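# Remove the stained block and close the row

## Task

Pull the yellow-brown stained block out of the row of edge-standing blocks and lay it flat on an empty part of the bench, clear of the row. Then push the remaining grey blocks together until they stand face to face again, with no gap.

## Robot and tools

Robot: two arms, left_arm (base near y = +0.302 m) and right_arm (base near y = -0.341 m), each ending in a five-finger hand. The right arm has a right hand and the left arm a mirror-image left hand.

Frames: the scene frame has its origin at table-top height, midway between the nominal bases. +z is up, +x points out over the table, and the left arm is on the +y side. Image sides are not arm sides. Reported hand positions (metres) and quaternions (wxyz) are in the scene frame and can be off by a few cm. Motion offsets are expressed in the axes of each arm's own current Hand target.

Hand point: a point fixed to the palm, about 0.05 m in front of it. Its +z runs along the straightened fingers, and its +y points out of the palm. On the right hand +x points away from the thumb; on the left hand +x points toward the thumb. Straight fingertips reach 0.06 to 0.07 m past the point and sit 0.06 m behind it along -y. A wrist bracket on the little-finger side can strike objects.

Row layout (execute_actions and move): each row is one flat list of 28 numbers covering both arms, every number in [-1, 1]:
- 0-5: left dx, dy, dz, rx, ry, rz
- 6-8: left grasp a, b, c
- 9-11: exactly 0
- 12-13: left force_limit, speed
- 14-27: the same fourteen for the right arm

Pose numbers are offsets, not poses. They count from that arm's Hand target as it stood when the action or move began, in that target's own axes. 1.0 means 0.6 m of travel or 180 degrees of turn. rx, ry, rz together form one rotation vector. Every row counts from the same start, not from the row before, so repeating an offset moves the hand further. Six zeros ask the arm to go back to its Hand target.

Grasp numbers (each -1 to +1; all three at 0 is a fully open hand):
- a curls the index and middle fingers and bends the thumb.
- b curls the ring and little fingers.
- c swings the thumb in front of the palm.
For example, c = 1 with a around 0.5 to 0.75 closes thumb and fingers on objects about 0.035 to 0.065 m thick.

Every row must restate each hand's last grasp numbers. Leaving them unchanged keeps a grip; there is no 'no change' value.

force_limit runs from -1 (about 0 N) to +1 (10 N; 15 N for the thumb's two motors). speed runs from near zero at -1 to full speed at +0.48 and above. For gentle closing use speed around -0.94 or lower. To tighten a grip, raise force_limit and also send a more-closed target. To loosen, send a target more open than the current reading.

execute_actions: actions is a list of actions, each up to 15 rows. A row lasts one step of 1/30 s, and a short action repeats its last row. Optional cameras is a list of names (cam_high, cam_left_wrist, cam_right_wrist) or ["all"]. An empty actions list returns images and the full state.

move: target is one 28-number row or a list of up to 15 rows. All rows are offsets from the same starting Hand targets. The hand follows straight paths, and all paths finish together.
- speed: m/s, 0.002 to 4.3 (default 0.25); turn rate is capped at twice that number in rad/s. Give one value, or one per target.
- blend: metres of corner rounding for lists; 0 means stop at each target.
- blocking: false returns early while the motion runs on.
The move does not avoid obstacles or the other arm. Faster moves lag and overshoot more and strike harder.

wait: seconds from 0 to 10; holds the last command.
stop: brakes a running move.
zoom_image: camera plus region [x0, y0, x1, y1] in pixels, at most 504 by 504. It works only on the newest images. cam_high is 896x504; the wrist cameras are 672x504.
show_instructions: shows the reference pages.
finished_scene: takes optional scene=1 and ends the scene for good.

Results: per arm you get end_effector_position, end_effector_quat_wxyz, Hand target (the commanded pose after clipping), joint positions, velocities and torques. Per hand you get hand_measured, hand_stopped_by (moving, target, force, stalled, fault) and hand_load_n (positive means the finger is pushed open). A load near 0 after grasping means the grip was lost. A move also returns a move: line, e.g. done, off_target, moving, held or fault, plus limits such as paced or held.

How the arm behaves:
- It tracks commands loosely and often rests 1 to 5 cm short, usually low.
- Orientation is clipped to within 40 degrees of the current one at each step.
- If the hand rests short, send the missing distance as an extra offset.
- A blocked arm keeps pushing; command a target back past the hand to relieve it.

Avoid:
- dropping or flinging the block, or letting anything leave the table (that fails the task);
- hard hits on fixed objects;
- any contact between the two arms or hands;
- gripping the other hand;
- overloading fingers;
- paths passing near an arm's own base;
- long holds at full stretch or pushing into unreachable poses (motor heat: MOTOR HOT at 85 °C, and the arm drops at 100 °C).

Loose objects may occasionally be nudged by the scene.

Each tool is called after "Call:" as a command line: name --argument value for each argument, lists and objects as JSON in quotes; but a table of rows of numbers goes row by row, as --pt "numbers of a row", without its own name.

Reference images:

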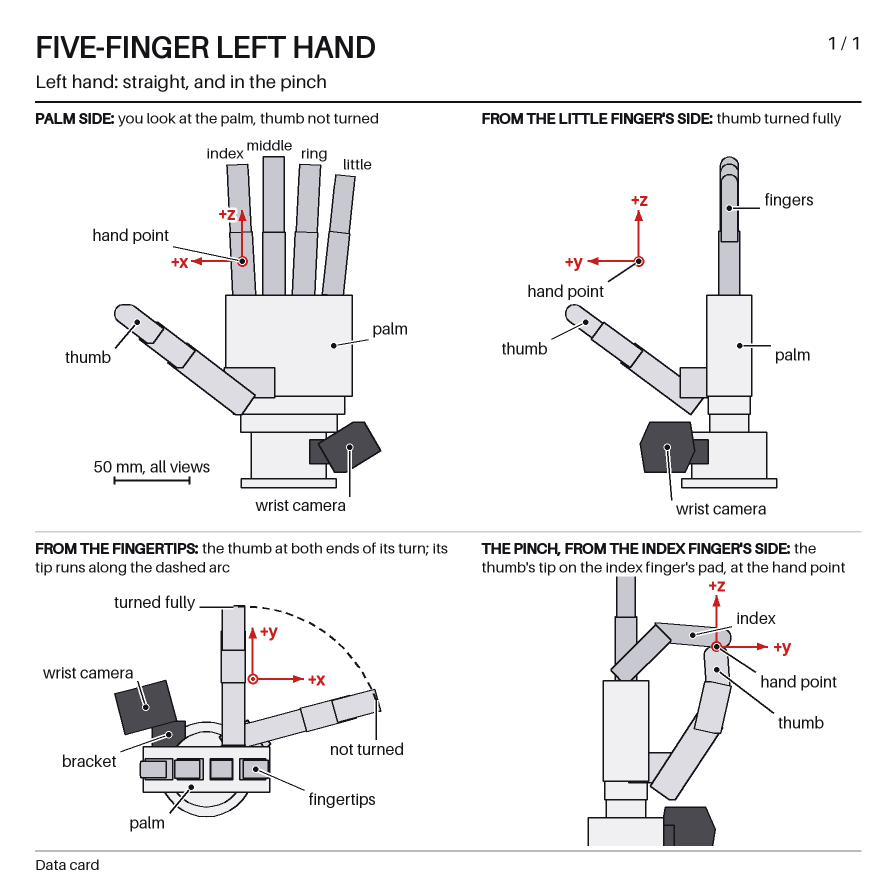

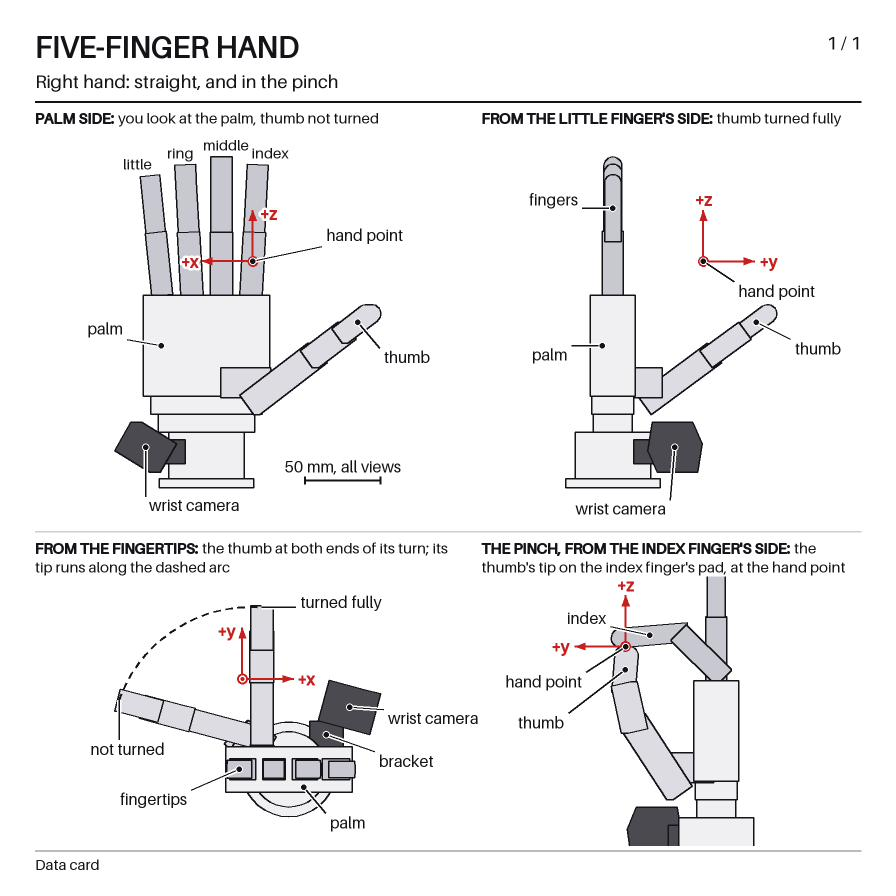

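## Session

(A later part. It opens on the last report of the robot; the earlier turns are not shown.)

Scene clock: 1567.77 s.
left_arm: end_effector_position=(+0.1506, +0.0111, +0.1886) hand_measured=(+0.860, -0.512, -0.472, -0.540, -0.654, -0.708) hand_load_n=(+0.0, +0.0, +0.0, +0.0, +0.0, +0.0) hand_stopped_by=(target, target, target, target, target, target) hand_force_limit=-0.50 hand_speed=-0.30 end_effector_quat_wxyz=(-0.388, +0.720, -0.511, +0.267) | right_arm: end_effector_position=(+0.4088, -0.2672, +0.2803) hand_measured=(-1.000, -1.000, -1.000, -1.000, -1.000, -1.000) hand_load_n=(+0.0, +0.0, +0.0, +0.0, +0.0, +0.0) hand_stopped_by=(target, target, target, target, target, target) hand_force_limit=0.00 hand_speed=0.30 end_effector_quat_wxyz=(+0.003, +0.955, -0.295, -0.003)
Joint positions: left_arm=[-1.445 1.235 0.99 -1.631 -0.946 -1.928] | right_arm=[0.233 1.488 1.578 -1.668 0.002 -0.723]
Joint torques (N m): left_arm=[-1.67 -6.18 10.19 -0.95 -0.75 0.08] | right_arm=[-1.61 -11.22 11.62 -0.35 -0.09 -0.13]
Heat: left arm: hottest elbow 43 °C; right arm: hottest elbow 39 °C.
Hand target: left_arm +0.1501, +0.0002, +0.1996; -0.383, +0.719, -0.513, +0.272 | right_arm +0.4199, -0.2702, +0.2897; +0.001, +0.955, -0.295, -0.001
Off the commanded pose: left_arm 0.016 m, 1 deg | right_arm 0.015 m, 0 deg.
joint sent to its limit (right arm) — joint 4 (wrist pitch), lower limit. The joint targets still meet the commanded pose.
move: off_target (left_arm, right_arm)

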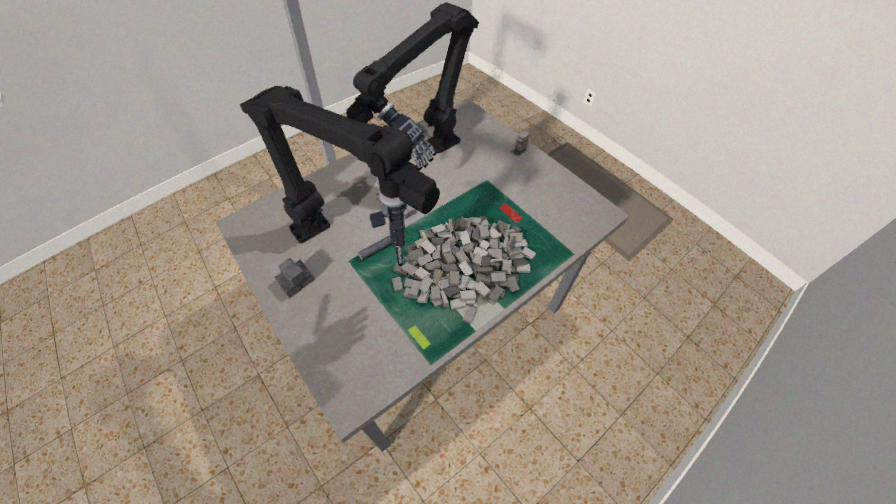

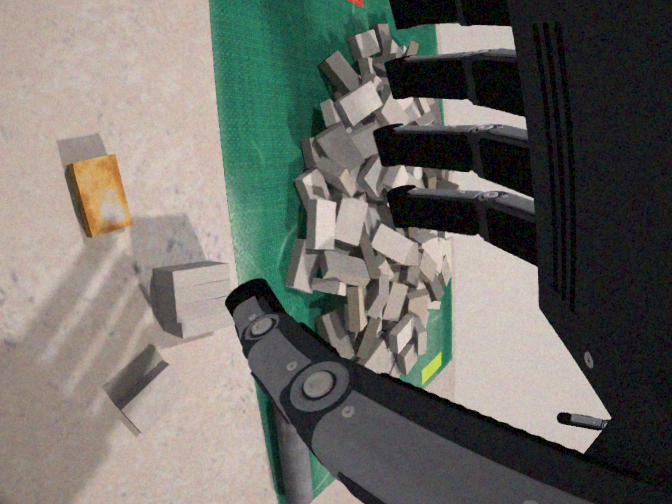

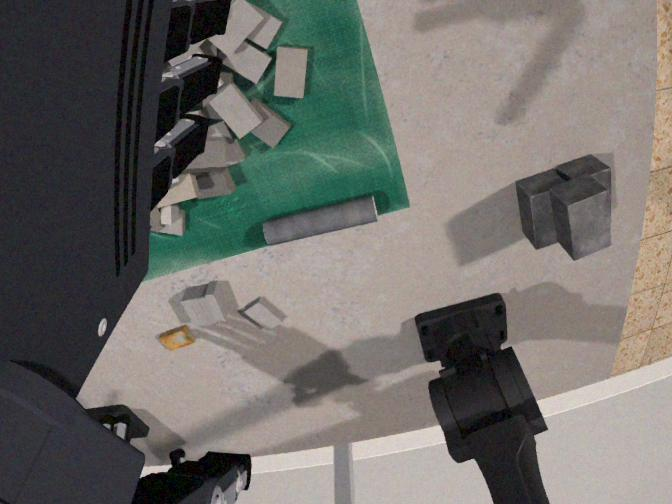

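Call:
move --target '[0.186,0.1805,0.0572,0,0,0,0.28,0.16,0.93,0,0,0,-0.5,-0.3,0,0,0,0,0,0,0,0,0,0,0,0,0,0.3]' --speed 0.15 --cameras '["all"]'

Scene clock: 1598.87 s.
left_arm: end_effector_position=(+0.1569, -0.0975, +0.0858) hand_measured=(+0.860, -0.512, -0.472, -0.540, -0.654, -0.708) hand_load_n=(+0.0, +0.0, +0.0, +0.0, +0.0, +0.0) hand_stopped_by=(target, target, target, target, target, target) hand_force_limit=-0.50 hand_speed=-0.30 end_effector_quat_wxyz=(-0.396, +0.712, -0.518, +0.260) | right_arm: end_effector_position=(+0.4088, -0.2672, +0.2803) hand_measured=(-1.000, -1.000, -1.000, -1.000, -1.000, -1.000) hand_load_n=(+0.0, +0.0, +0.0, -0.5, +0.0, +0.0) hand_stopped_by=(target, target, target, target, target, target) hand_force_limit=0.00 hand_speed=0.30 end_effector_quat_wxyz=(+0.003, +0.956, -0.295, -0.003)
Joint positions: left_arm=[-1.466 1.639 1.119 -1.4 -0.943 -1.947] | right_arm=[0.233 1.488 1.578 -1.668 0.002 -0.724]
Joint torques (N m): left_arm=[-2.08 -10.58 9.06 -0.06 -0.62 -0.1] | right_arm=[-1.73 -11.28 11.6 -0.36 -0.1 -0.11]
Heat: left arm: hottest elbow 46 °C; right arm: hottest elbow 38 °C.
Hand target: left_arm +0.1561, -0.1158, +0.0906; -0.382, +0.719, -0.513, +0.272 | right_arm +0.4199, -0.2701, +0.2897; +0.001, +0.955, -0.295, -0.001
Off the commanded pose: left_arm 0.019 m, 2 deg | right_arm 0.015 m, 0 deg.
joint sent to its limit (right arm) — joint 4 (wrist pitch), lower limit. The joint targets still meet the commanded pose.
move: off_target (left_arm, right_arm)

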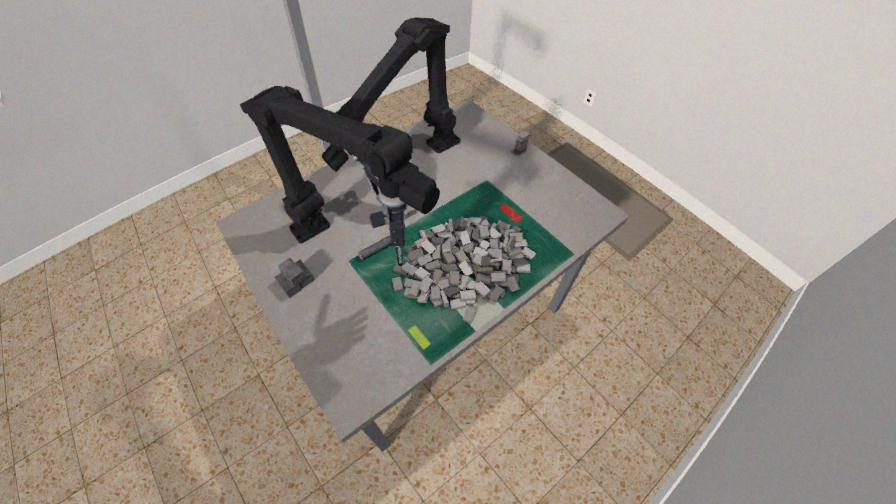

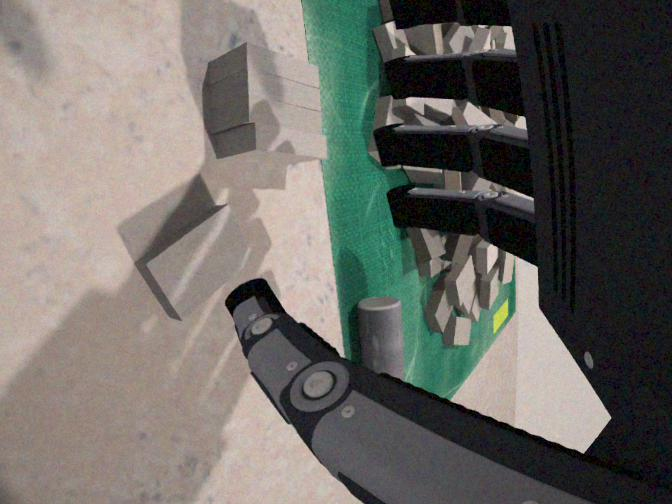

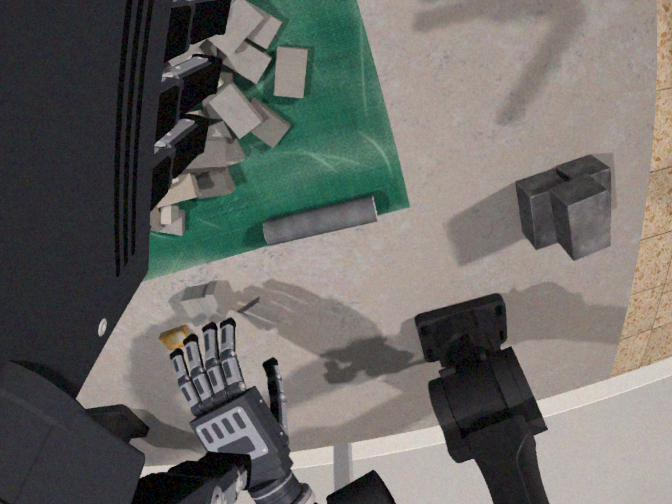

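Call:
zoom_image --camera "cam_left_wrist" --region '[80, 140, 340, 340]'

Scaled by 1.938 from the camera's 672x504 image, which has a finer 960x720 frame.

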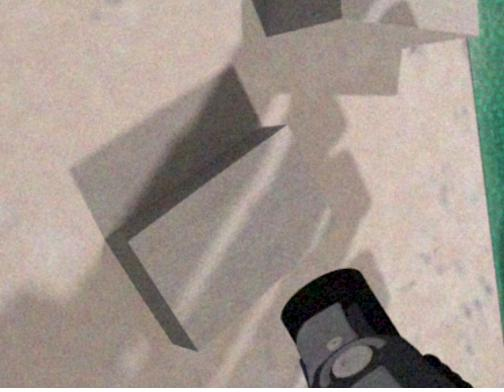

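Call:
zoom_image --camera "cam_left_wrist" --region '[180, 20, 380, 190]'

Scaled by 2.520 from the camera's 672x504 image, which has a finer 960x720 frame.

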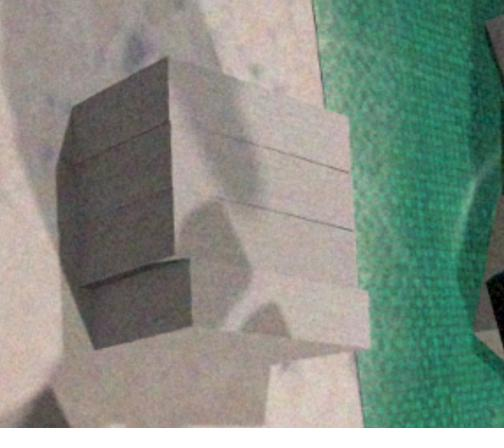

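Call:
move --target '[0.0127,0.0655,0.024,0,0,0,0.28,0.16,0.93,0,0,0,-0.5,-0.3,0,0,0,0,0,0,0,0,0,0,0,0,0,0.3]' --speed 0.08 --cameras '["cam_left_wrist"]'

Scene clock: 1664.57 s.
left_arm: end_effector_position=(+0.1513, -0.1136, +0.0505) hand_measured=(+0.860, -0.512, -0.472, -0.540, -0.654, -0.708) hand_load_n=(+0.0, +0.0, +0.0, +0.0, +0.0, +0.0) hand_stopped_by=(target, target, target, target, target, target) hand_force_limit=-0.50 hand_speed=-0.30 end_effector_quat_wxyz=(-0.391, +0.715, -0.516, +0.264) | right_arm: end_effector_position=(+0.4088, -0.2672, +0.2803) hand_measured=(-1.000, -1.000, -1.000, -1.000, -1.000, -1.000) hand_load_n=(+0.0, +0.0, +0.0, +0.0, +0.0, +0.0) hand_stopped_by=(target, target, target, target, target, target) hand_force_limit=0.00 hand_speed=0.30 end_effector_quat_wxyz=(+0.003, +0.956, -0.295, -0.003)
Joint positions: left_arm=[-1.483 1.721 1.119 -1.326 -0.937 -1.975] | right_arm=[0.233 1.488 1.578 -1.668 0.002 -0.724]
Joint torques (N m): left_arm=[-2.26 -11.28 7.61 -0.1 -0.6 -0.11] | right_arm=[-1.67 -11.28 11.63 -0.36 -0.1 -0.11]
Heat: left arm: hottest elbow 45 °C; right arm: hottest elbow 38 °C.
Hand target: left_arm +0.1490, -0.1262, +0.0500; -0.382, +0.719, -0.513, +0.272 | right_arm +0.4199, -0.2701, +0.2897; +0.001, +0.955, -0.295, -0.001
Off the commanded pose: left_arm 0.013 m, 1 deg | right_arm 0.015 m, 0 deg.
joint sent to its limit (right arm) — joint 4 (wrist pitch), lower limit. The joint targets still meet the commanded pose.
move: off_target (left_arm, right_arm)
Images, in order (width x height): cam_left_wrist 672x504.

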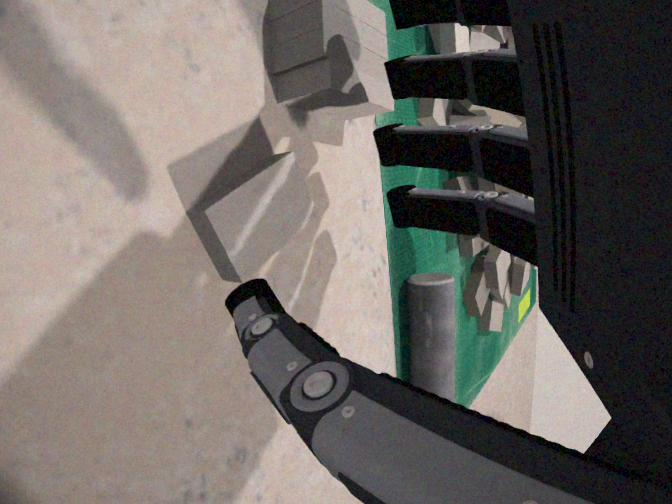

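Call:
move --target '[-0.0072,0.0105,0.044,0,0,0,0.28,0.16,0.93,0,0,0,-0.5,-0.3,0,0,0,0,0,0,0,0,0,0,0,0,0,0.3]' --speed 0.06 --cameras '["cam_left_wrist"]'

Scene clock: 1675.93 s.
left_arm: end_effector_position=(+0.1615, -0.1185, +0.0396) hand_measured=(+0.860, -0.512, -0.472, -0.540, -0.654, -0.708) hand_load_n=(+0.0, +0.0, +0.0, +0.0, +0.5, +0.0) hand_stopped_by=(target, target, target, target, target, target) hand_force_limit=-0.50 hand_speed=-0.30 end_effector_quat_wxyz=(-0.378, +0.719, -0.512, +0.278) | right_arm: end_effector_position=(+0.4088, -0.2672, +0.2803) hand_measured=(-1.000, -1.000, -1.000, -1.000, -1.000, -1.000) hand_load_n=(+0.0, +0.0, +0.0, +0.0, +0.0, +0.0) hand_stopped_by=(target, target, target, target, target, target) hand_force_limit=0.00 hand_speed=0.30 end_effector_quat_wxyz=(+0.003, +0.956, -0.295, -0.003)
Joint positions: left_arm=[-1.462 1.722 1.089 -1.221 -0.95 -1.929] | right_arm=[0.233 1.488 1.578 -1.668 0.002 -0.724]
Joint torques (N m): left_arm=[-0.5 -11.16 5.55 0.14 -0.64 0.04] | right_arm=[-1.61 -11.22 11.63 -0.35 -0.1 -0.11]
Heat: left arm: hottest elbow 44 °C; right arm: hottest elbow 38 °C.
Hand target: left_arm +0.1650, -0.1160, +0.0300; -0.383, +0.719, -0.513, +0.272 | right_arm +0.4199, -0.2701, +0.2897; +0.001, +0.955, -0.295, -0.001
Off the commanded pose: left_arm 0.010 m, 1 deg | right_arm 0.015 m, 0 deg.
joint sent to its limit (right arm) — joint 4 (wrist pitch), lower limit. The joint targets still meet the commanded pose.
move: off_target (right_arm)
Images, in order (width x height): cam_left_wrist 672x504.

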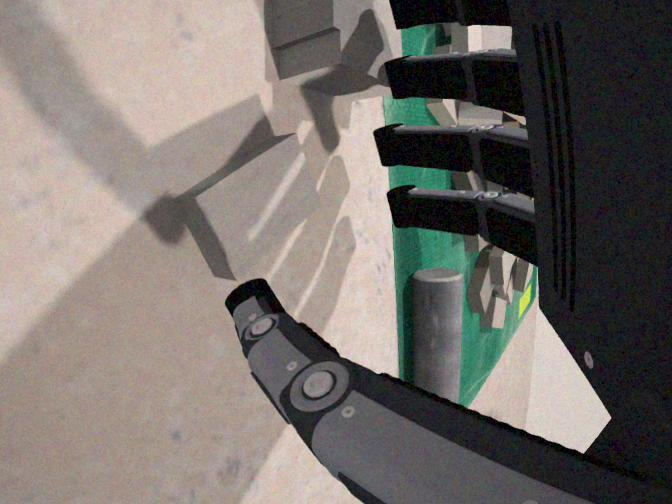

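Call:
move --target '[-0.0328,0.021,0.0045,0,0,0,0.28,0.16,0.93,0,0,0,-0.5,-0.3,0,0,0,0,0,0,0,0,0,0,0,0,0,0.3]' --speed 0.06 --cameras '["cam_left_wrist"]'

Scene clock: 1685.30 s.
left_arm: end_effector_position=(+0.1623, -0.1105, +0.0381) hand_measured=(+0.860, -0.512, -0.472, -0.540, -0.654, -0.708) hand_load_n=(+0.0, +0.0, +0.0, +0.0, +4.5, +0.0) hand_stopped_by=(target, target, target, target, target, target) hand_force_limit=-0.50 hand_speed=-0.30 end_effector_quat_wxyz=(-0.379, +0.718, -0.505, +0.292) | right_arm: end_effector_position=(+0.4088, -0.2672, +0.2803) hand_measured=(-1.000, -1.000, -1.000, -1.000, -1.000, -1.000) hand_load_n=(+0.5, +0.0, +0.0, +0.0, +0.0, +0.0) hand_stopped_by=(target, target, target, target, target, target) hand_force_limit=0.00 hand_speed=0.30 end_effector_quat_wxyz=(+0.003, +0.956, -0.295, -0.003)
Joint positions: left_arm=[-1.467 1.706 1.05 -1.195 -0.973 -1.949] | right_arm=[0.233 1.488 1.578 -1.668 0.002 -0.724]
Joint torques (N m): left_arm=[-1.9 -10.87 3.64 -0.08 0.41 -0.09] | right_arm=[-1.67 -11.16 11.63 -0.36 -0.1 -0.11]
Heat: left arm: hottest elbow 42 °C; right arm: hottest elbow 38 °C.
Hand target: left_arm +0.1540, -0.0989, +0.0180; -0.383, +0.719, -0.513, +0.272 | right_arm +0.4199, -0.2701, +0.2897; +0.001, +0.955, -0.295, -0.001
Off the commanded pose: left_arm 0.024 m, 3 deg | right_arm 0.015 m, 0 deg.
joint sent to its limit (right arm) — joint 4 (wrist pitch), lower limit. The joint targets still meet the commanded pose.
move: off_target (left_arm, right_arm)
Images, in order (width x height): cam_left_wrist 672x504.

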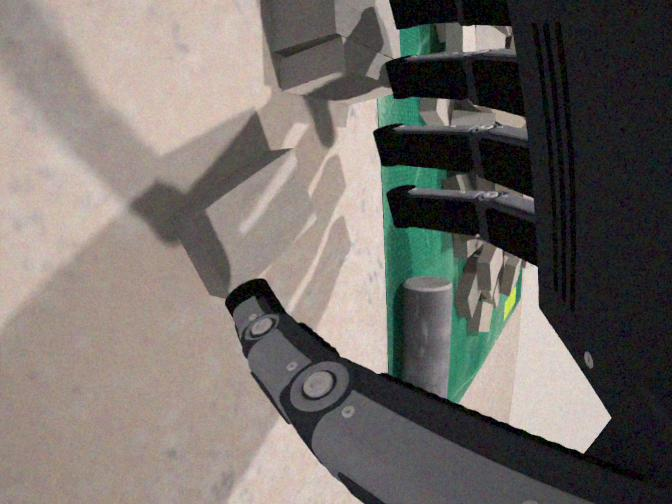

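Call:
move --pt "0 -0.138 -0.0932 0 0 0 0.264 0 0.93 0 0 0 -0.5 -0.3 0 0 0 0 0 0 0.1 1 -1 0 0 0 0 0.3" --pt "-0.5633 -0.4467 -0.1185 0 0 0 0.264 0 0.93 0 0 0 -0.5 -0.3 -0.485 0.0495 0.258 0 0 -0.156 0.1 1 -1 0 0 0 0 0.3" --speed 0.2 --blend '[0.02,0]' --cameras '["cam_right_wrist","cam_high"]'

Scene clock: 1734.93 s.
left_arm: end_effector_position=(+0.1328, +0.2480, +0.2628) hand_measured=(+0.860, -0.476, -0.472, -0.612, -0.960, -1.000) hand_load_n=(+0.0, +0.0, +0.0, +0.0, +0.0, +0.0) hand_stopped_by=(target, target, target, target, target, target) hand_force_limit=-0.50 hand_speed=-0.30 end_effector_quat_wxyz=(-0.353, +0.716, -0.541, +0.265) | right_arm: end_effector_position=(+0.1651, -0.1354, +0.1362) hand_measured=(-1.000, -1.000, -1.000, -0.400, +0.914, +0.990) hand_load_n=(+0.0, -0.5, +0.0, +0.0, +0.0, +0.0) hand_stopped_by=(target, target, target, target, target, target) hand_force_limit=0.00 hand_speed=0.30 end_effector_quat_wxyz=(+0.005, +0.998, -0.057, -0.004)
Joint positions: left_arm=[-1.05 0.391 0.829 -1.697 -0.874 -1.169] | right_arm=[1.013 1.184 0.91 -1.309 -0.004 -0.429]
Joint torques (N m): left_arm=[-0.79 2.2 10.7 0.06 -0.54 0.07] | right_arm=[0.56 -7.36 7.82 0.64 0.02 0.17]
Heat: left arm: hottest elbow 38 °C; right arm: hottest elbow 39 °C.
Hand target: left_arm +0.1300, +0.2499, +0.2804; -0.383, +0.719, -0.513, +0.272 | right_arm +0.1627, -0.1306, +0.1353; +0.000, +0.999, -0.055, -0.001
Off the commanded pose: left_arm 0.018 m, 5 deg | right_arm 0.005 m, 1 deg.
joint sent to its limit (left arm) — joint 4 (wrist pitch), lower limit. The joint targets are off in orientation, not in position.
move: off_target (left_arm); blend cut to 0 m at target 1
Images, in order (width x height): cam_high 896x504, cam_right_wrist 672x504.

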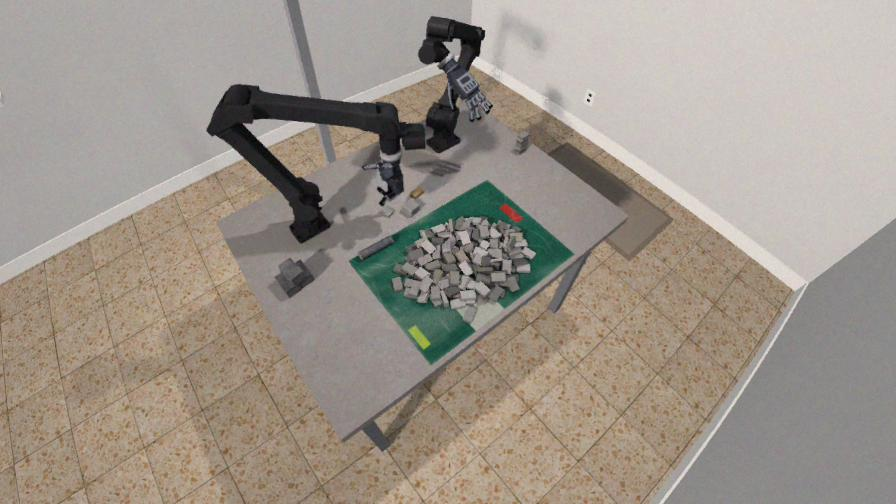

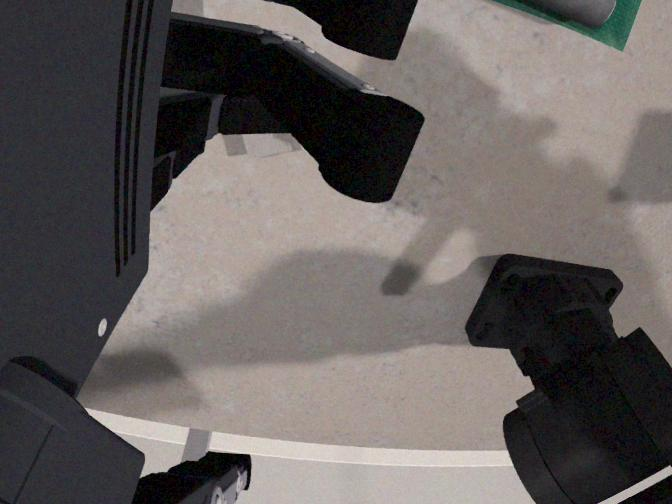

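Call:
move --target '[0,0,0,0,0,0,0.264,0,0.93,0,0,0,-0.5,-0.3,0.0073,0.006,0.058,0,0,0,0.1,1,-1,0,0,0,0,0.3]' --speed 0.1 --cameras '["cam_right_wrist"]'

Scene clock: 1741.53 s.
left_arm: end_effector_position=(+0.1327, +0.2480, +0.2628) hand_measured=(+0.860, -0.476, -0.472, -0.612, -0.960, -1.000) hand_load_n=(+0.0, +0.0, +0.0, +0.0, +0.0, +0.0) hand_stopped_by=(target, target, target, target, target, target) hand_force_limit=-0.50 hand_speed=-0.30 end_effector_quat_wxyz=(-0.353, +0.716, -0.541, +0.264) | right_arm: end_effector_position=(+0.1646, -0.1364, +0.1038) hand_measured=(-1.000, -1.000, -1.000, -0.400, +0.914, +0.990) hand_load_n=(+0.0, +0.0, +0.0, +0.0, +0.0, +0.0) hand_stopped_by=(target, target, target, target, target, target) hand_force_limit=0.00 hand_speed=0.30 end_effector_quat_wxyz=(+0.000, +0.998, -0.057, -0.002)
Joint positions: left_arm=[-1.05 0.391 0.829 -1.697 -0.874 -1.168] | right_arm=[1.013 1.202 0.837 -1.207 -0.003 -0.429]
Joint torques (N m): left_arm=[-0.67 2.49 10.78 -0.03 -0.56 0.07] | right_arm=[-0.73 -6.48 7.64 0.66 0.02 -0.03]
Heat: left arm: hottest elbow 39 °C; right arm: hottest elbow 38 °C.
Hand target: left_arm +0.1300, +0.2498, +0.2804; -0.382, +0.719, -0.513, +0.272 | right_arm +0.1666, -0.1347, +0.1005; +0.000, +0.999, -0.055, -0.001
Off the commanded pose: left_arm 0.018 m, 5 deg | right_arm 0.004 m, 0 deg.
joint sent to its limit (left arm) — joint 4 (wrist pitch), lower limit. The joint targets are off in orientation, not in position.
move: off_target (left_arm)
Images, in order (width x height): cam_right_wrist 672x504.

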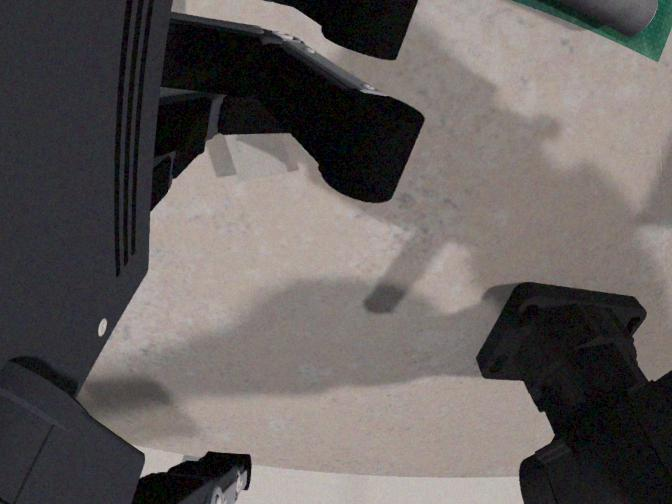

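Call:
move --target '[0,0,0,0,0,0,0.264,0,0.93,0,0,0,-0.5,-0.3,0.0055,0.0045,0.056,0,0,0,0.1,1,-1,0,0,0,0,0.3]' --speed 0.08 --cameras '["cam_right_wrist"]'

Scene clock: 1745.63 s.
left_arm: end_effector_position=(+0.1327, +0.2480, +0.2628) hand_measured=(+0.860, -0.476, -0.472, -0.612, -0.960, -1.000) hand_load_n=(+0.0, +0.0, +0.0, +0.0, +0.0, +0.0) hand_stopped_by=(target, target, target, target, target, target) hand_force_limit=-0.50 hand_speed=-0.30 end_effector_quat_wxyz=(-0.353, +0.716, -0.541, +0.264) | right_arm: end_effector_position=(+0.1639, -0.1386, +0.0711) hand_measured=(-1.000, -1.000, -1.000, -0.400, +0.914, +0.990) hand_load_n=(+0.0, +0.0, -0.5, +0.0, +0.0, +0.0) hand_stopped_by=(target, target, target, target, target, target) hand_force_limit=0.00 hand_speed=0.30 end_effector_quat_wxyz=(+0.002, +0.999, -0.054, -0.003)
Joint positions: left_arm=[-1.05 0.391 0.829 -1.697 -0.874 -1.168] | right_arm=[1.013 1.241 0.774 -1.11 -0.003 -0.435]
Joint torques (N m): left_arm=[-0.73 2.14 10.76 0.13 -0.55 0.05] | right_arm=[-1.73 -6.65 7.24 0.94 0.03 -0.09]
Heat: left arm: hottest elbow 40 °C; right arm: hottest elbow 38 °C.
Hand target: left_arm +0.1300, +0.2498, +0.2804; -0.382, +0.719, -0.513, +0.272 | right_arm +0.1695, -0.1378, +0.0668; +0.000, +0.999, -0.055, -0.001
Off the commanded pose: left_arm 0.018 m, 5 deg | right_arm 0.007 m, 0 deg.
joint sent to its limit (left arm) — joint 4 (wrist pitch), lower limit. The joint targets are off in orientation, not in position.
move: off_target (left_arm)
Images, in order (width x height): cam_right_wrist 672x504.

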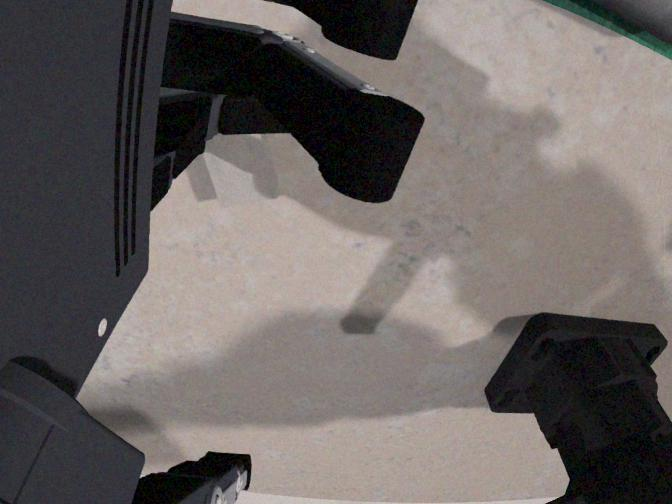

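Call:
move --target '[0,0,0,0,0,0,0.264,0,0.93,0,0,0,-0.5,-0.3,0.0188,0.1087,0,0,0,0,0.1,1,-1,0,0,0,0,0.3]' --speed 0.06 --cameras '["cam_right_wrist"]'

Scene clock: 1753.73 s.
left_arm: end_effector_position=(+0.1327, +0.2480, +0.2628) hand_measured=(+0.860, -0.476, -0.472, -0.612, -0.960, -1.000) hand_load_n=(+0.0, +0.0, +0.0, +0.0, -0.5, +0.0) hand_stopped_by=(target, target, target, target, target, target) hand_force_limit=-0.50 hand_speed=-0.30 end_effector_quat_wxyz=(-0.353, +0.716, -0.541, +0.264) | right_arm: end_effector_position=(+0.1743, -0.1928, +0.0692) hand_measured=(-1.000, -1.000, -1.000, -0.400, +0.914, +0.990) hand_load_n=(+0.0, +0.0, +0.0, +0.0, +0.0, +0.0) hand_stopped_by=(target, target, target, target, target, target) hand_force_limit=0.00 hand_speed=0.30 end_effector_quat_wxyz=(-0.011, +0.999, -0.052, +0.004)
Joint positions: left_arm=[-1.05 0.391 0.829 -1.697 -0.874 -1.168] | right_arm=[0.871 1.103 0.67 -1.115 -0.006 -0.58]
Joint torques (N m): left_arm=[-0.67 2.49 10.77 0.03 -0.56 0.08] | right_arm=[-2.32 -5.77 6.5 -0.43 0.17 -0.13]
Heat: left arm: hottest elbow 41 °C; right arm: hottest elbow 38 °C.
Hand target: left_arm +0.1300, +0.2498, +0.2804; -0.382, +0.719, -0.513, +0.272 | right_arm +0.1736, -0.2039, +0.0669; +0.001, +0.999, -0.055, -0.001
Off the commanded pose: left_arm 0.018 m, 5 deg | right_arm 0.011 m, 1 deg.
joint sent to its limit (left arm) — joint 4 (wrist pitch), lower limit. The joint targets are off in orientation, not in position.
move: off_target (left_arm, right_arm)
Images, in order (width x height): cam_right_wrist 672x504.

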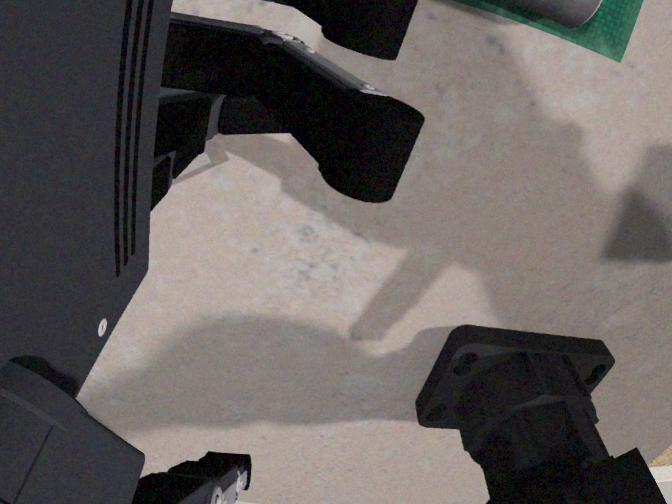

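Call:
move --pt "0 0 0 0 0 0 0.264 0 0.93 0 0 0 -0.5 -0.3 0 0 -0.133 0 0 0 0.1 1 -1 0 0 0 0 0.3" --pt "0.405 0.1687 -0.0118 0 0 0 0.264 0 0.93 0 0 0 -0.5 -0.3 0.4197 0.0642 -0.3717 0 0 0.156 0 0 0 0 0 0 0 0.3" --speed 0.2 --blend '[0.02,0]' --cameras '["cam_right_wrist","cam_left_wrist"]'

Scene clock: 1772.23 s.
left_arm: end_effector_position=(+0.1488, +0.0171, +0.1897) hand_measured=(+0.860, -0.476, -0.472, -0.612, -0.960, -1.000) hand_load_n=(+0.0, +0.0, +0.0, +0.0, +0.0, +0.0) hand_stopped_by=(target, target, target, target, target, target) hand_force_limit=-0.50 hand_speed=-0.30 end_effector_quat_wxyz=(-0.397, +0.711, -0.520, +0.257) | right_arm: end_effector_position=(+0.4100, -0.2679, +0.2797) hand_measured=(-1.000, -1.000, -1.000, -1.000, -1.000, -1.000) hand_load_n=(+0.0, +0.0, +0.0, +0.0, +0.0, +0.0) hand_stopped_by=(target, target, target, target, target, target) hand_force_limit=0.00 hand_speed=0.30 end_effector_quat_wxyz=(+0.003, +0.958, -0.285, -0.003)
Joint positions: left_arm=[-1.446 1.234 0.992 -1.658 -0.946 -1.913] | right_arm=[0.234 1.491 1.579 -1.668 0.003 -0.743]
Joint torques (N m): left_arm=[-1.73 -6.01 10.19 0.02 -0.74 -0.09] | right_arm=[-1.61 -11.34 11.6 -0.35 -0.14 0.11]
Heat: left arm: hottest elbow 42 °C; right arm: hottest elbow 37 °C.
Hand target: left_arm +0.1500, -0.0001, +0.2001; -0.383, +0.719, -0.513, +0.272 | right_arm +0.4201, -0.2694, +0.2896; +0.001, +0.955, -0.295, -0.001
Off the commanded pose: left_arm 0.020 m, 3 deg | right_arm 0.014 m, 1 deg.
joint sent to its limit (right arm) — joint 4 (wrist pitch), lower limit. The joint targets still meet the commanded pose.
move: off_target (left_arm, right_arm); target 2's new numbers were sent with right_arm's hand 0.014 m and 1 deg from that target
Images, in order (width x height): cam_left_wrist 672x504, cam_right_wrist 672x504.

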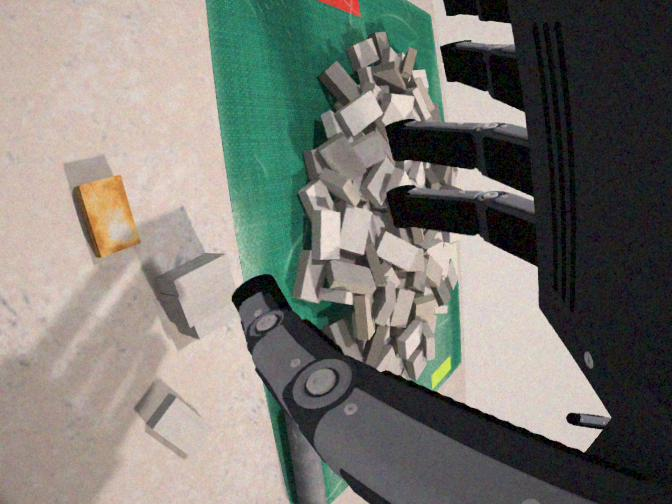

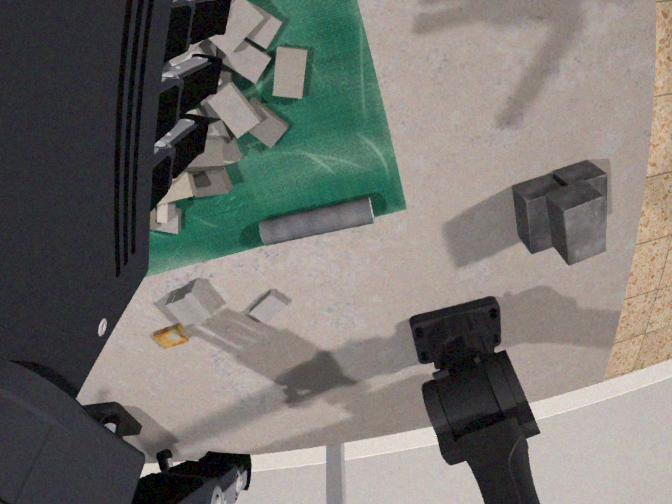

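Call:
zoom_image --camera "cam_left_wrist" --region '[60, 160, 320, 480]'

Call:
zoom_image --camera "cam_right_wrist" --region '[140, 260, 320, 360]'

Scaled by 1.575 from the camera's 672x504 image, which has a finer 960x720 frame.

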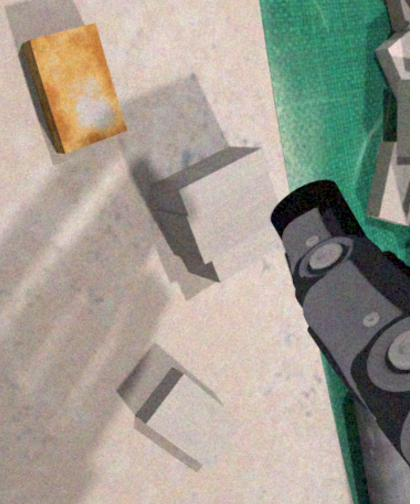

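Scaled by 2.800 from the camera's 672x504 image, which has a finer 960x720 frame.

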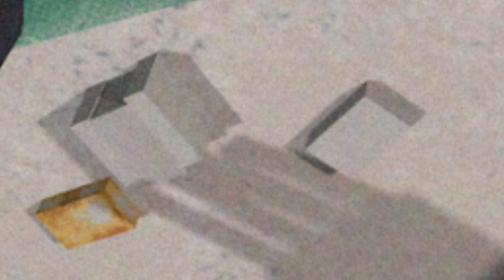

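Call:
move --target '[0,0,0,0,0,0,0.264,0,0.93,0,0,0,-0.5,-0.3,-0.392,-0.1153,0.108,0,0,-0.156,0,0,0,0,0,0,0,0.3]' --speed 0.25 --cameras '["cam_right_wrist","cam_left_wrist"]'

Scene clock: 1850.03 s.
left_arm: end_effector_position=(+0.1488, +0.0171, +0.1897) hand_measured=(+0.860, -0.476, -0.472, -0.612, -0.960, -1.000) hand_load_n=(+0.0, +0.0, +0.0, +0.0, +0.0, +0.0) hand_stopped_by=(target, target, target, target, target, target) hand_force_limit=-0.50 hand_speed=-0.30 end_effector_quat_wxyz=(-0.397, +0.711, -0.520, +0.257) | right_arm: end_effector_position=(+0.2639, -0.0866, +0.2288) hand_measured=(-1.000, -1.000, -1.000, -1.000, -1.000, -1.000) hand_load_n=(+0.0, +0.0, +0.0, +0.0, +0.0, +0.0) hand_stopped_by=(target, target, target, target, target, target) hand_force_limit=0.00 hand_speed=0.30 end_effector_quat_wxyz=(+0.000, +0.999, -0.053, -0.002)
Joint positions: left_arm=[-1.446 1.234 0.992 -1.658 -0.946 -1.913] | right_arm=[0.866 1.395 1.347 -1.525 -0.003 -0.583]
Joint torques (N m): left_arm=[-1.61 -5.89 10.11 -0.01 -0.75 -0.13] | right_arm=[0.03 -9.88 8.5 0.66 0.03 0.11]
Heat: left arm: hottest elbow 43 °C; right arm: hottest elbow 38 °C.
Hand target: left_arm +0.1500, -0.0001, +0.2001; -0.383, +0.719, -0.513, +0.272 | right_arm +0.2648, -0.0796, +0.2248; +0.000, +0.999, -0.055, -0.001
Off the commanded pose: left_arm 0.020 m, 3 deg | right_arm 0.008 m, 0 deg.
move: off_target (left_arm)
Images, in order (width x height): cam_left_wrist 672x504, cam_right_wrist 672x504.

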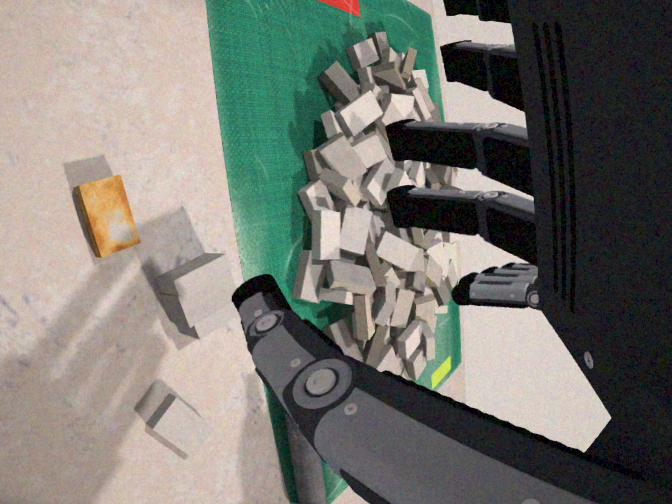

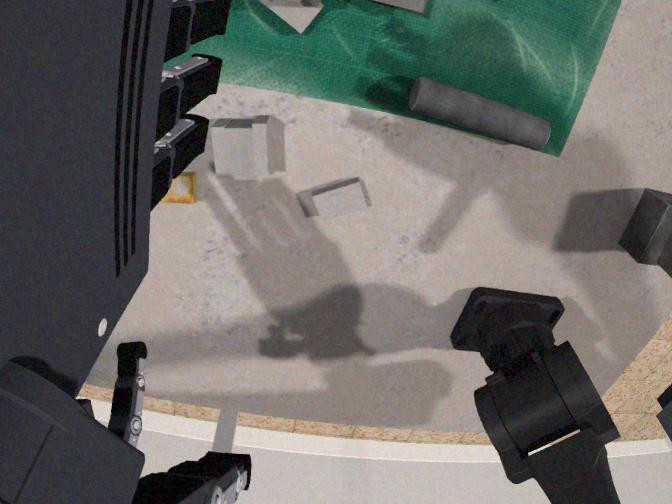

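Call:
zoom_image --camera "cam_right_wrist" --region '[150, 90, 390, 270]'

Scaled by 2.100 from the camera's 672x504 image, which has a finer 960x720 frame.

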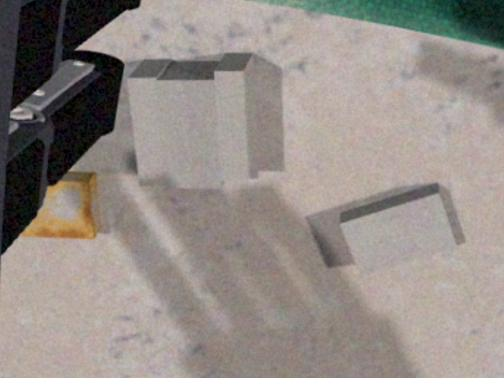

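Call:
move --target '[0.2102,0.155,0.0682,0,0.373,0.2516,0.264,0,0.93,0,0,0,-0.5,-0.3,0.2922,0.286,-0.108,0,0,0.156,0,0,0,0,0,0,0,0.3]' --speed 0.35 --cameras '["cam_right_wrist","cam_left_wrist"]'

Scene clock: 1902.70 s.
left_arm: end_effector_position=(+0.1661, -0.1188, +0.0950) hand_measured=(+0.860, -0.476, -0.472, -0.612, -0.960, -1.000) hand_load_n=(+0.0, +0.0, +0.0, +0.0, +0.0, +0.0) hand_stopped_by=(target, target, target, target, target, target) hand_force_limit=-0.50 hand_speed=-0.30 end_effector_quat_wxyz=(+0.108, -0.216, +0.862, -0.446) | right_arm: end_effector_position=(+0.4093, -0.2665, +0.2803) hand_measured=(-1.000, -1.000, -1.000, -1.000, -1.000, -1.000) hand_load_n=(+0.0, +0.0, +0.0, +0.0, +0.0, +0.0) hand_stopped_by=(target, target, target, target, target, target) hand_force_limit=0.00 hand_speed=0.30 end_effector_quat_wxyz=(+0.003, +0.955, -0.295, -0.002)
Joint positions: left_arm=[-1.093 1.224 0.64 -0.033 0.005 -0.004] | right_arm=[0.234 1.49 1.58 -1.668 0.002 -0.722]
Joint torques (N m): left_arm=[-0.73 -6.53 8.76 2.24 -0.03 0.07] | right_arm=[-1.73 -11.16 11.64 -0.36 -0.07 -0.1]
Heat: left arm: hottest elbow 44 °C; right arm: hottest elbow 38 °C.
Hand target: left_arm +0.1740, -0.1251, +0.1000; +0.114, -0.214, +0.857, -0.455 | right_arm +0.4205, -0.2693, +0.2896; +0.001, +0.955, -0.295, -0.001
Off the commanded pose: left_arm 0.011 m, 1 deg | right_arm 0.015 m, 0 deg.
joint sent to its limit (right arm) — joint 4 (wrist pitch), lower limit. The joint targets still meet the commanded pose.
move: off_target (left_arm, right_arm)
Images, in order (width x height): cam_left_wrist 672x504, cam_right_wrist 672x504.

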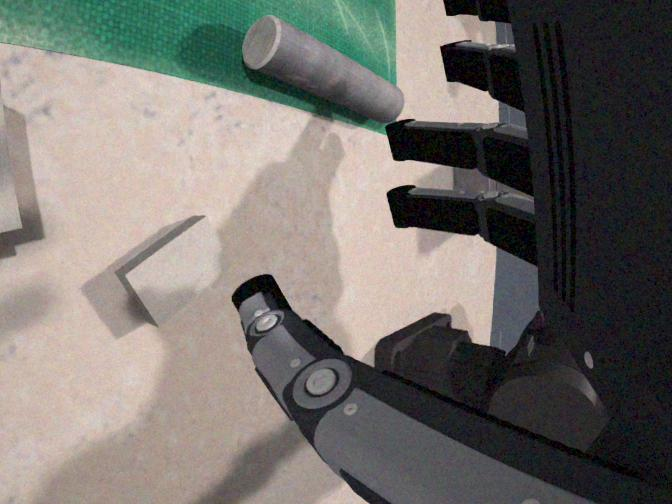

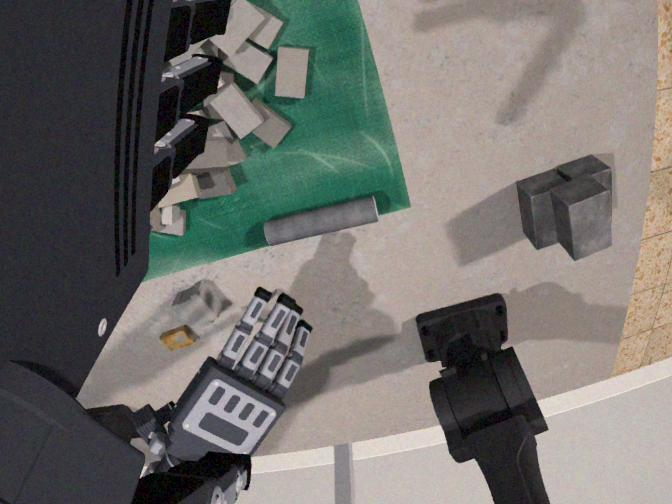

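Call:
move --target '[0.0148,0.0617,0.0367,0,0,0,0.264,0,0.93,0,0,0,-0.5,-0.3,0,0,0,0,0,0,0,0,0,0,0,0,0,0.3]' --speed 0.1 --cameras '["cam_right_wrist","cam_left_wrist"]'

Scene clock: 1920.67 s.
left_arm: end_effector_position=(+0.1666, -0.1219, +0.0575) hand_measured=(+0.860, -0.476, -0.472, -0.612, -0.960, -1.000) hand_load_n=(+0.0, +0.0, +0.0, +0.0, +0.0, +0.0) hand_stopped_by=(target, target, target, target, target, target) hand_force_limit=-0.50 hand_speed=-0.30 end_effector_quat_wxyz=(+0.115, -0.215, +0.859, -0.450) | right_arm: end_effector_position=(+0.4093, -0.2665, +0.2803) hand_measured=(-1.000, -1.000, -1.000, -1.000, -1.000, -1.000) hand_load_n=(+0.0, +0.0, +0.0, +0.0, +0.0, +0.0) hand_stopped_by=(target, target, target, target, target, target) hand_force_limit=0.00 hand_speed=0.30 end_effector_quat_wxyz=(+0.003, +0.955, -0.295, -0.002)
Joint positions: left_arm=[-1.102 1.313 0.585 0.122 -0.013 -0.003] | right_arm=[0.234 1.49 1.58 -1.668 0.002 -0.722]
Joint torques (N m): left_arm=[-2.14 -7.06 7.21 2.22 -0.16 -0.08] | right_arm=[-1.67 -11.28 11.62 -0.35 -0.08 -0.11]
Heat: left arm: hottest elbow 43 °C; right arm: hottest elbow 38 °C.
Hand target: left_arm +0.1649, -0.1271, +0.0569; +0.114, -0.214, +0.857, -0.455 | right_arm +0.4205, -0.2693, +0.2896; +0.001, +0.955, -0.295, -0.001
Off the commanded pose: left_arm 0.005 m, 1 deg | right_arm 0.015 m, 0 deg.
joint sent to its limit (right arm) — joint 4 (wrist pitch), lower limit. The joint targets still meet the commanded pose.
move: off_target (right_arm)
Images, in order (width x height): cam_left_wrist 672x504, cam_right_wrist 672x504.

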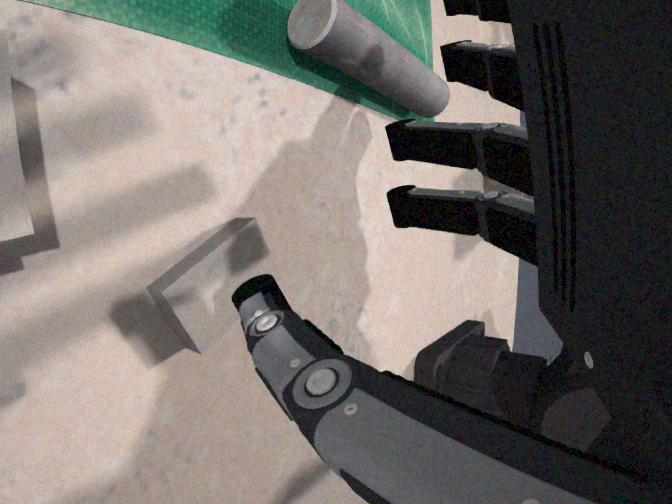

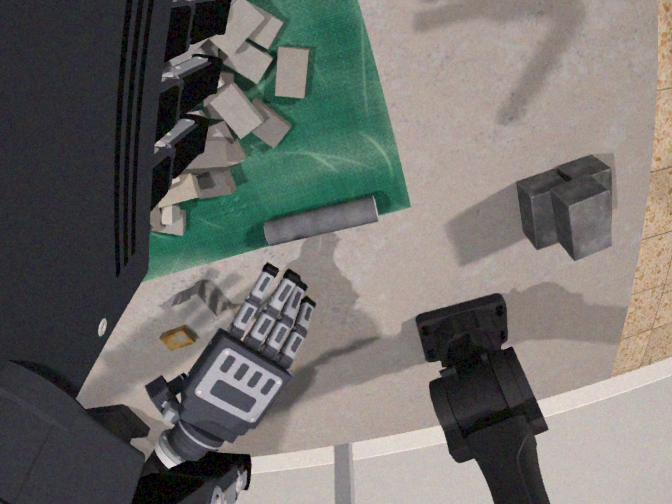

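Call:
move --target '[0.0053,0.0662,-0.0158,0,0,0,0.264,0,0.93,0,0,0,-0.5,-0.3,0,0,0,0,0,0,0,0,0,0,0,0,0,0.3]' --speed 0.1 --cameras '["cam_left_wrist"]'

Scene clock: 1983.73 s.
left_arm: end_effector_position=(+0.1503, -0.0975, +0.0281) hand_measured=(+0.860, -0.476, -0.472, -0.612, -0.960, -1.000) hand_load_n=(+0.0, +0.0, +0.0, +0.0, -0.5, +0.0) hand_stopped_by=(target, target, target, target, target, target) hand_force_limit=-0.50 hand_speed=-0.30 end_effector_quat_wxyz=(+0.115, -0.214, +0.860, -0.448) | right_arm: end_effector_position=(+0.4093, -0.2665, +0.2803) hand_measured=(-1.000, -1.000, -1.000, -1.000, -1.000, -1.000) hand_load_n=(+0.0, +0.0, +0.0, +0.0, +0.0, +0.5) hand_stopped_by=(target, target, target, target, target, target) hand_force_limit=0.00 hand_speed=0.30 end_effector_quat_wxyz=(+0.003, +0.955, -0.295, -0.002)
Joint positions: left_arm=[-1.113 1.313 0.48 0.224 -0.022 -0.008] | right_arm=[0.234 1.49 1.58 -1.668 0.002 -0.722]
Joint torques (N m): left_arm=[-1.85 -6.77 6.45 2.29 -0.19 -0.12] | right_arm=[-1.67 -11.16 11.6 -0.36 -0.09 -0.11]
Heat: left arm: hottest elbow 41 °C; right arm: hottest elbow 40 °C.
Hand target: left_arm +0.1481, -0.1020, +0.0294; +0.114, -0.214, +0.857, -0.455 | right_arm +0.4205, -0.2693, +0.2896; +0.001, +0.955, -0.295, -0.001
Off the commanded pose: left_arm 0.005 m, 1 deg | right_arm 0.015 m, 0 deg.
joint sent to its limit (right arm) — joint 4 (wrist pitch), lower limit. The joint targets still meet the commanded pose.
move: off_target (right_arm)
Images, in order (width x height): cam_left_wrist 672x504.

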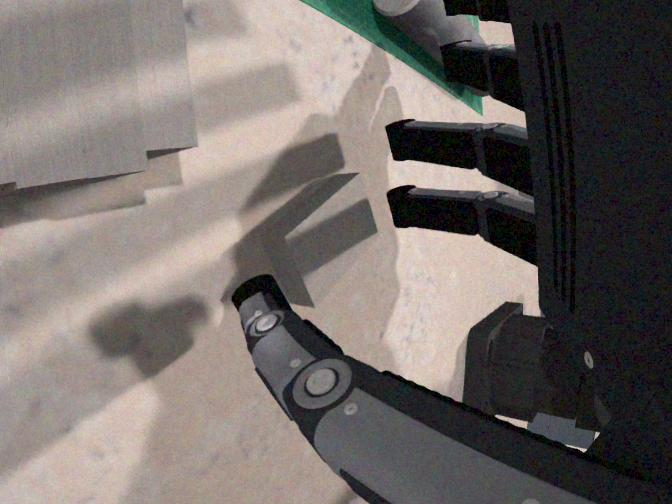

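Call:
zoom_image --camera "cam_left_wrist" --region '[200, 130, 500, 350]'

Scaled by 1.680 from the camera's 672x504 image, which has a finer 960x720 frame.

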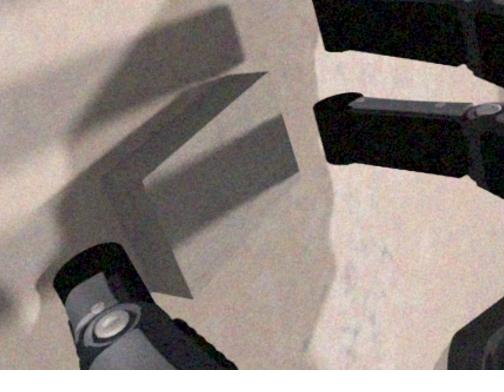

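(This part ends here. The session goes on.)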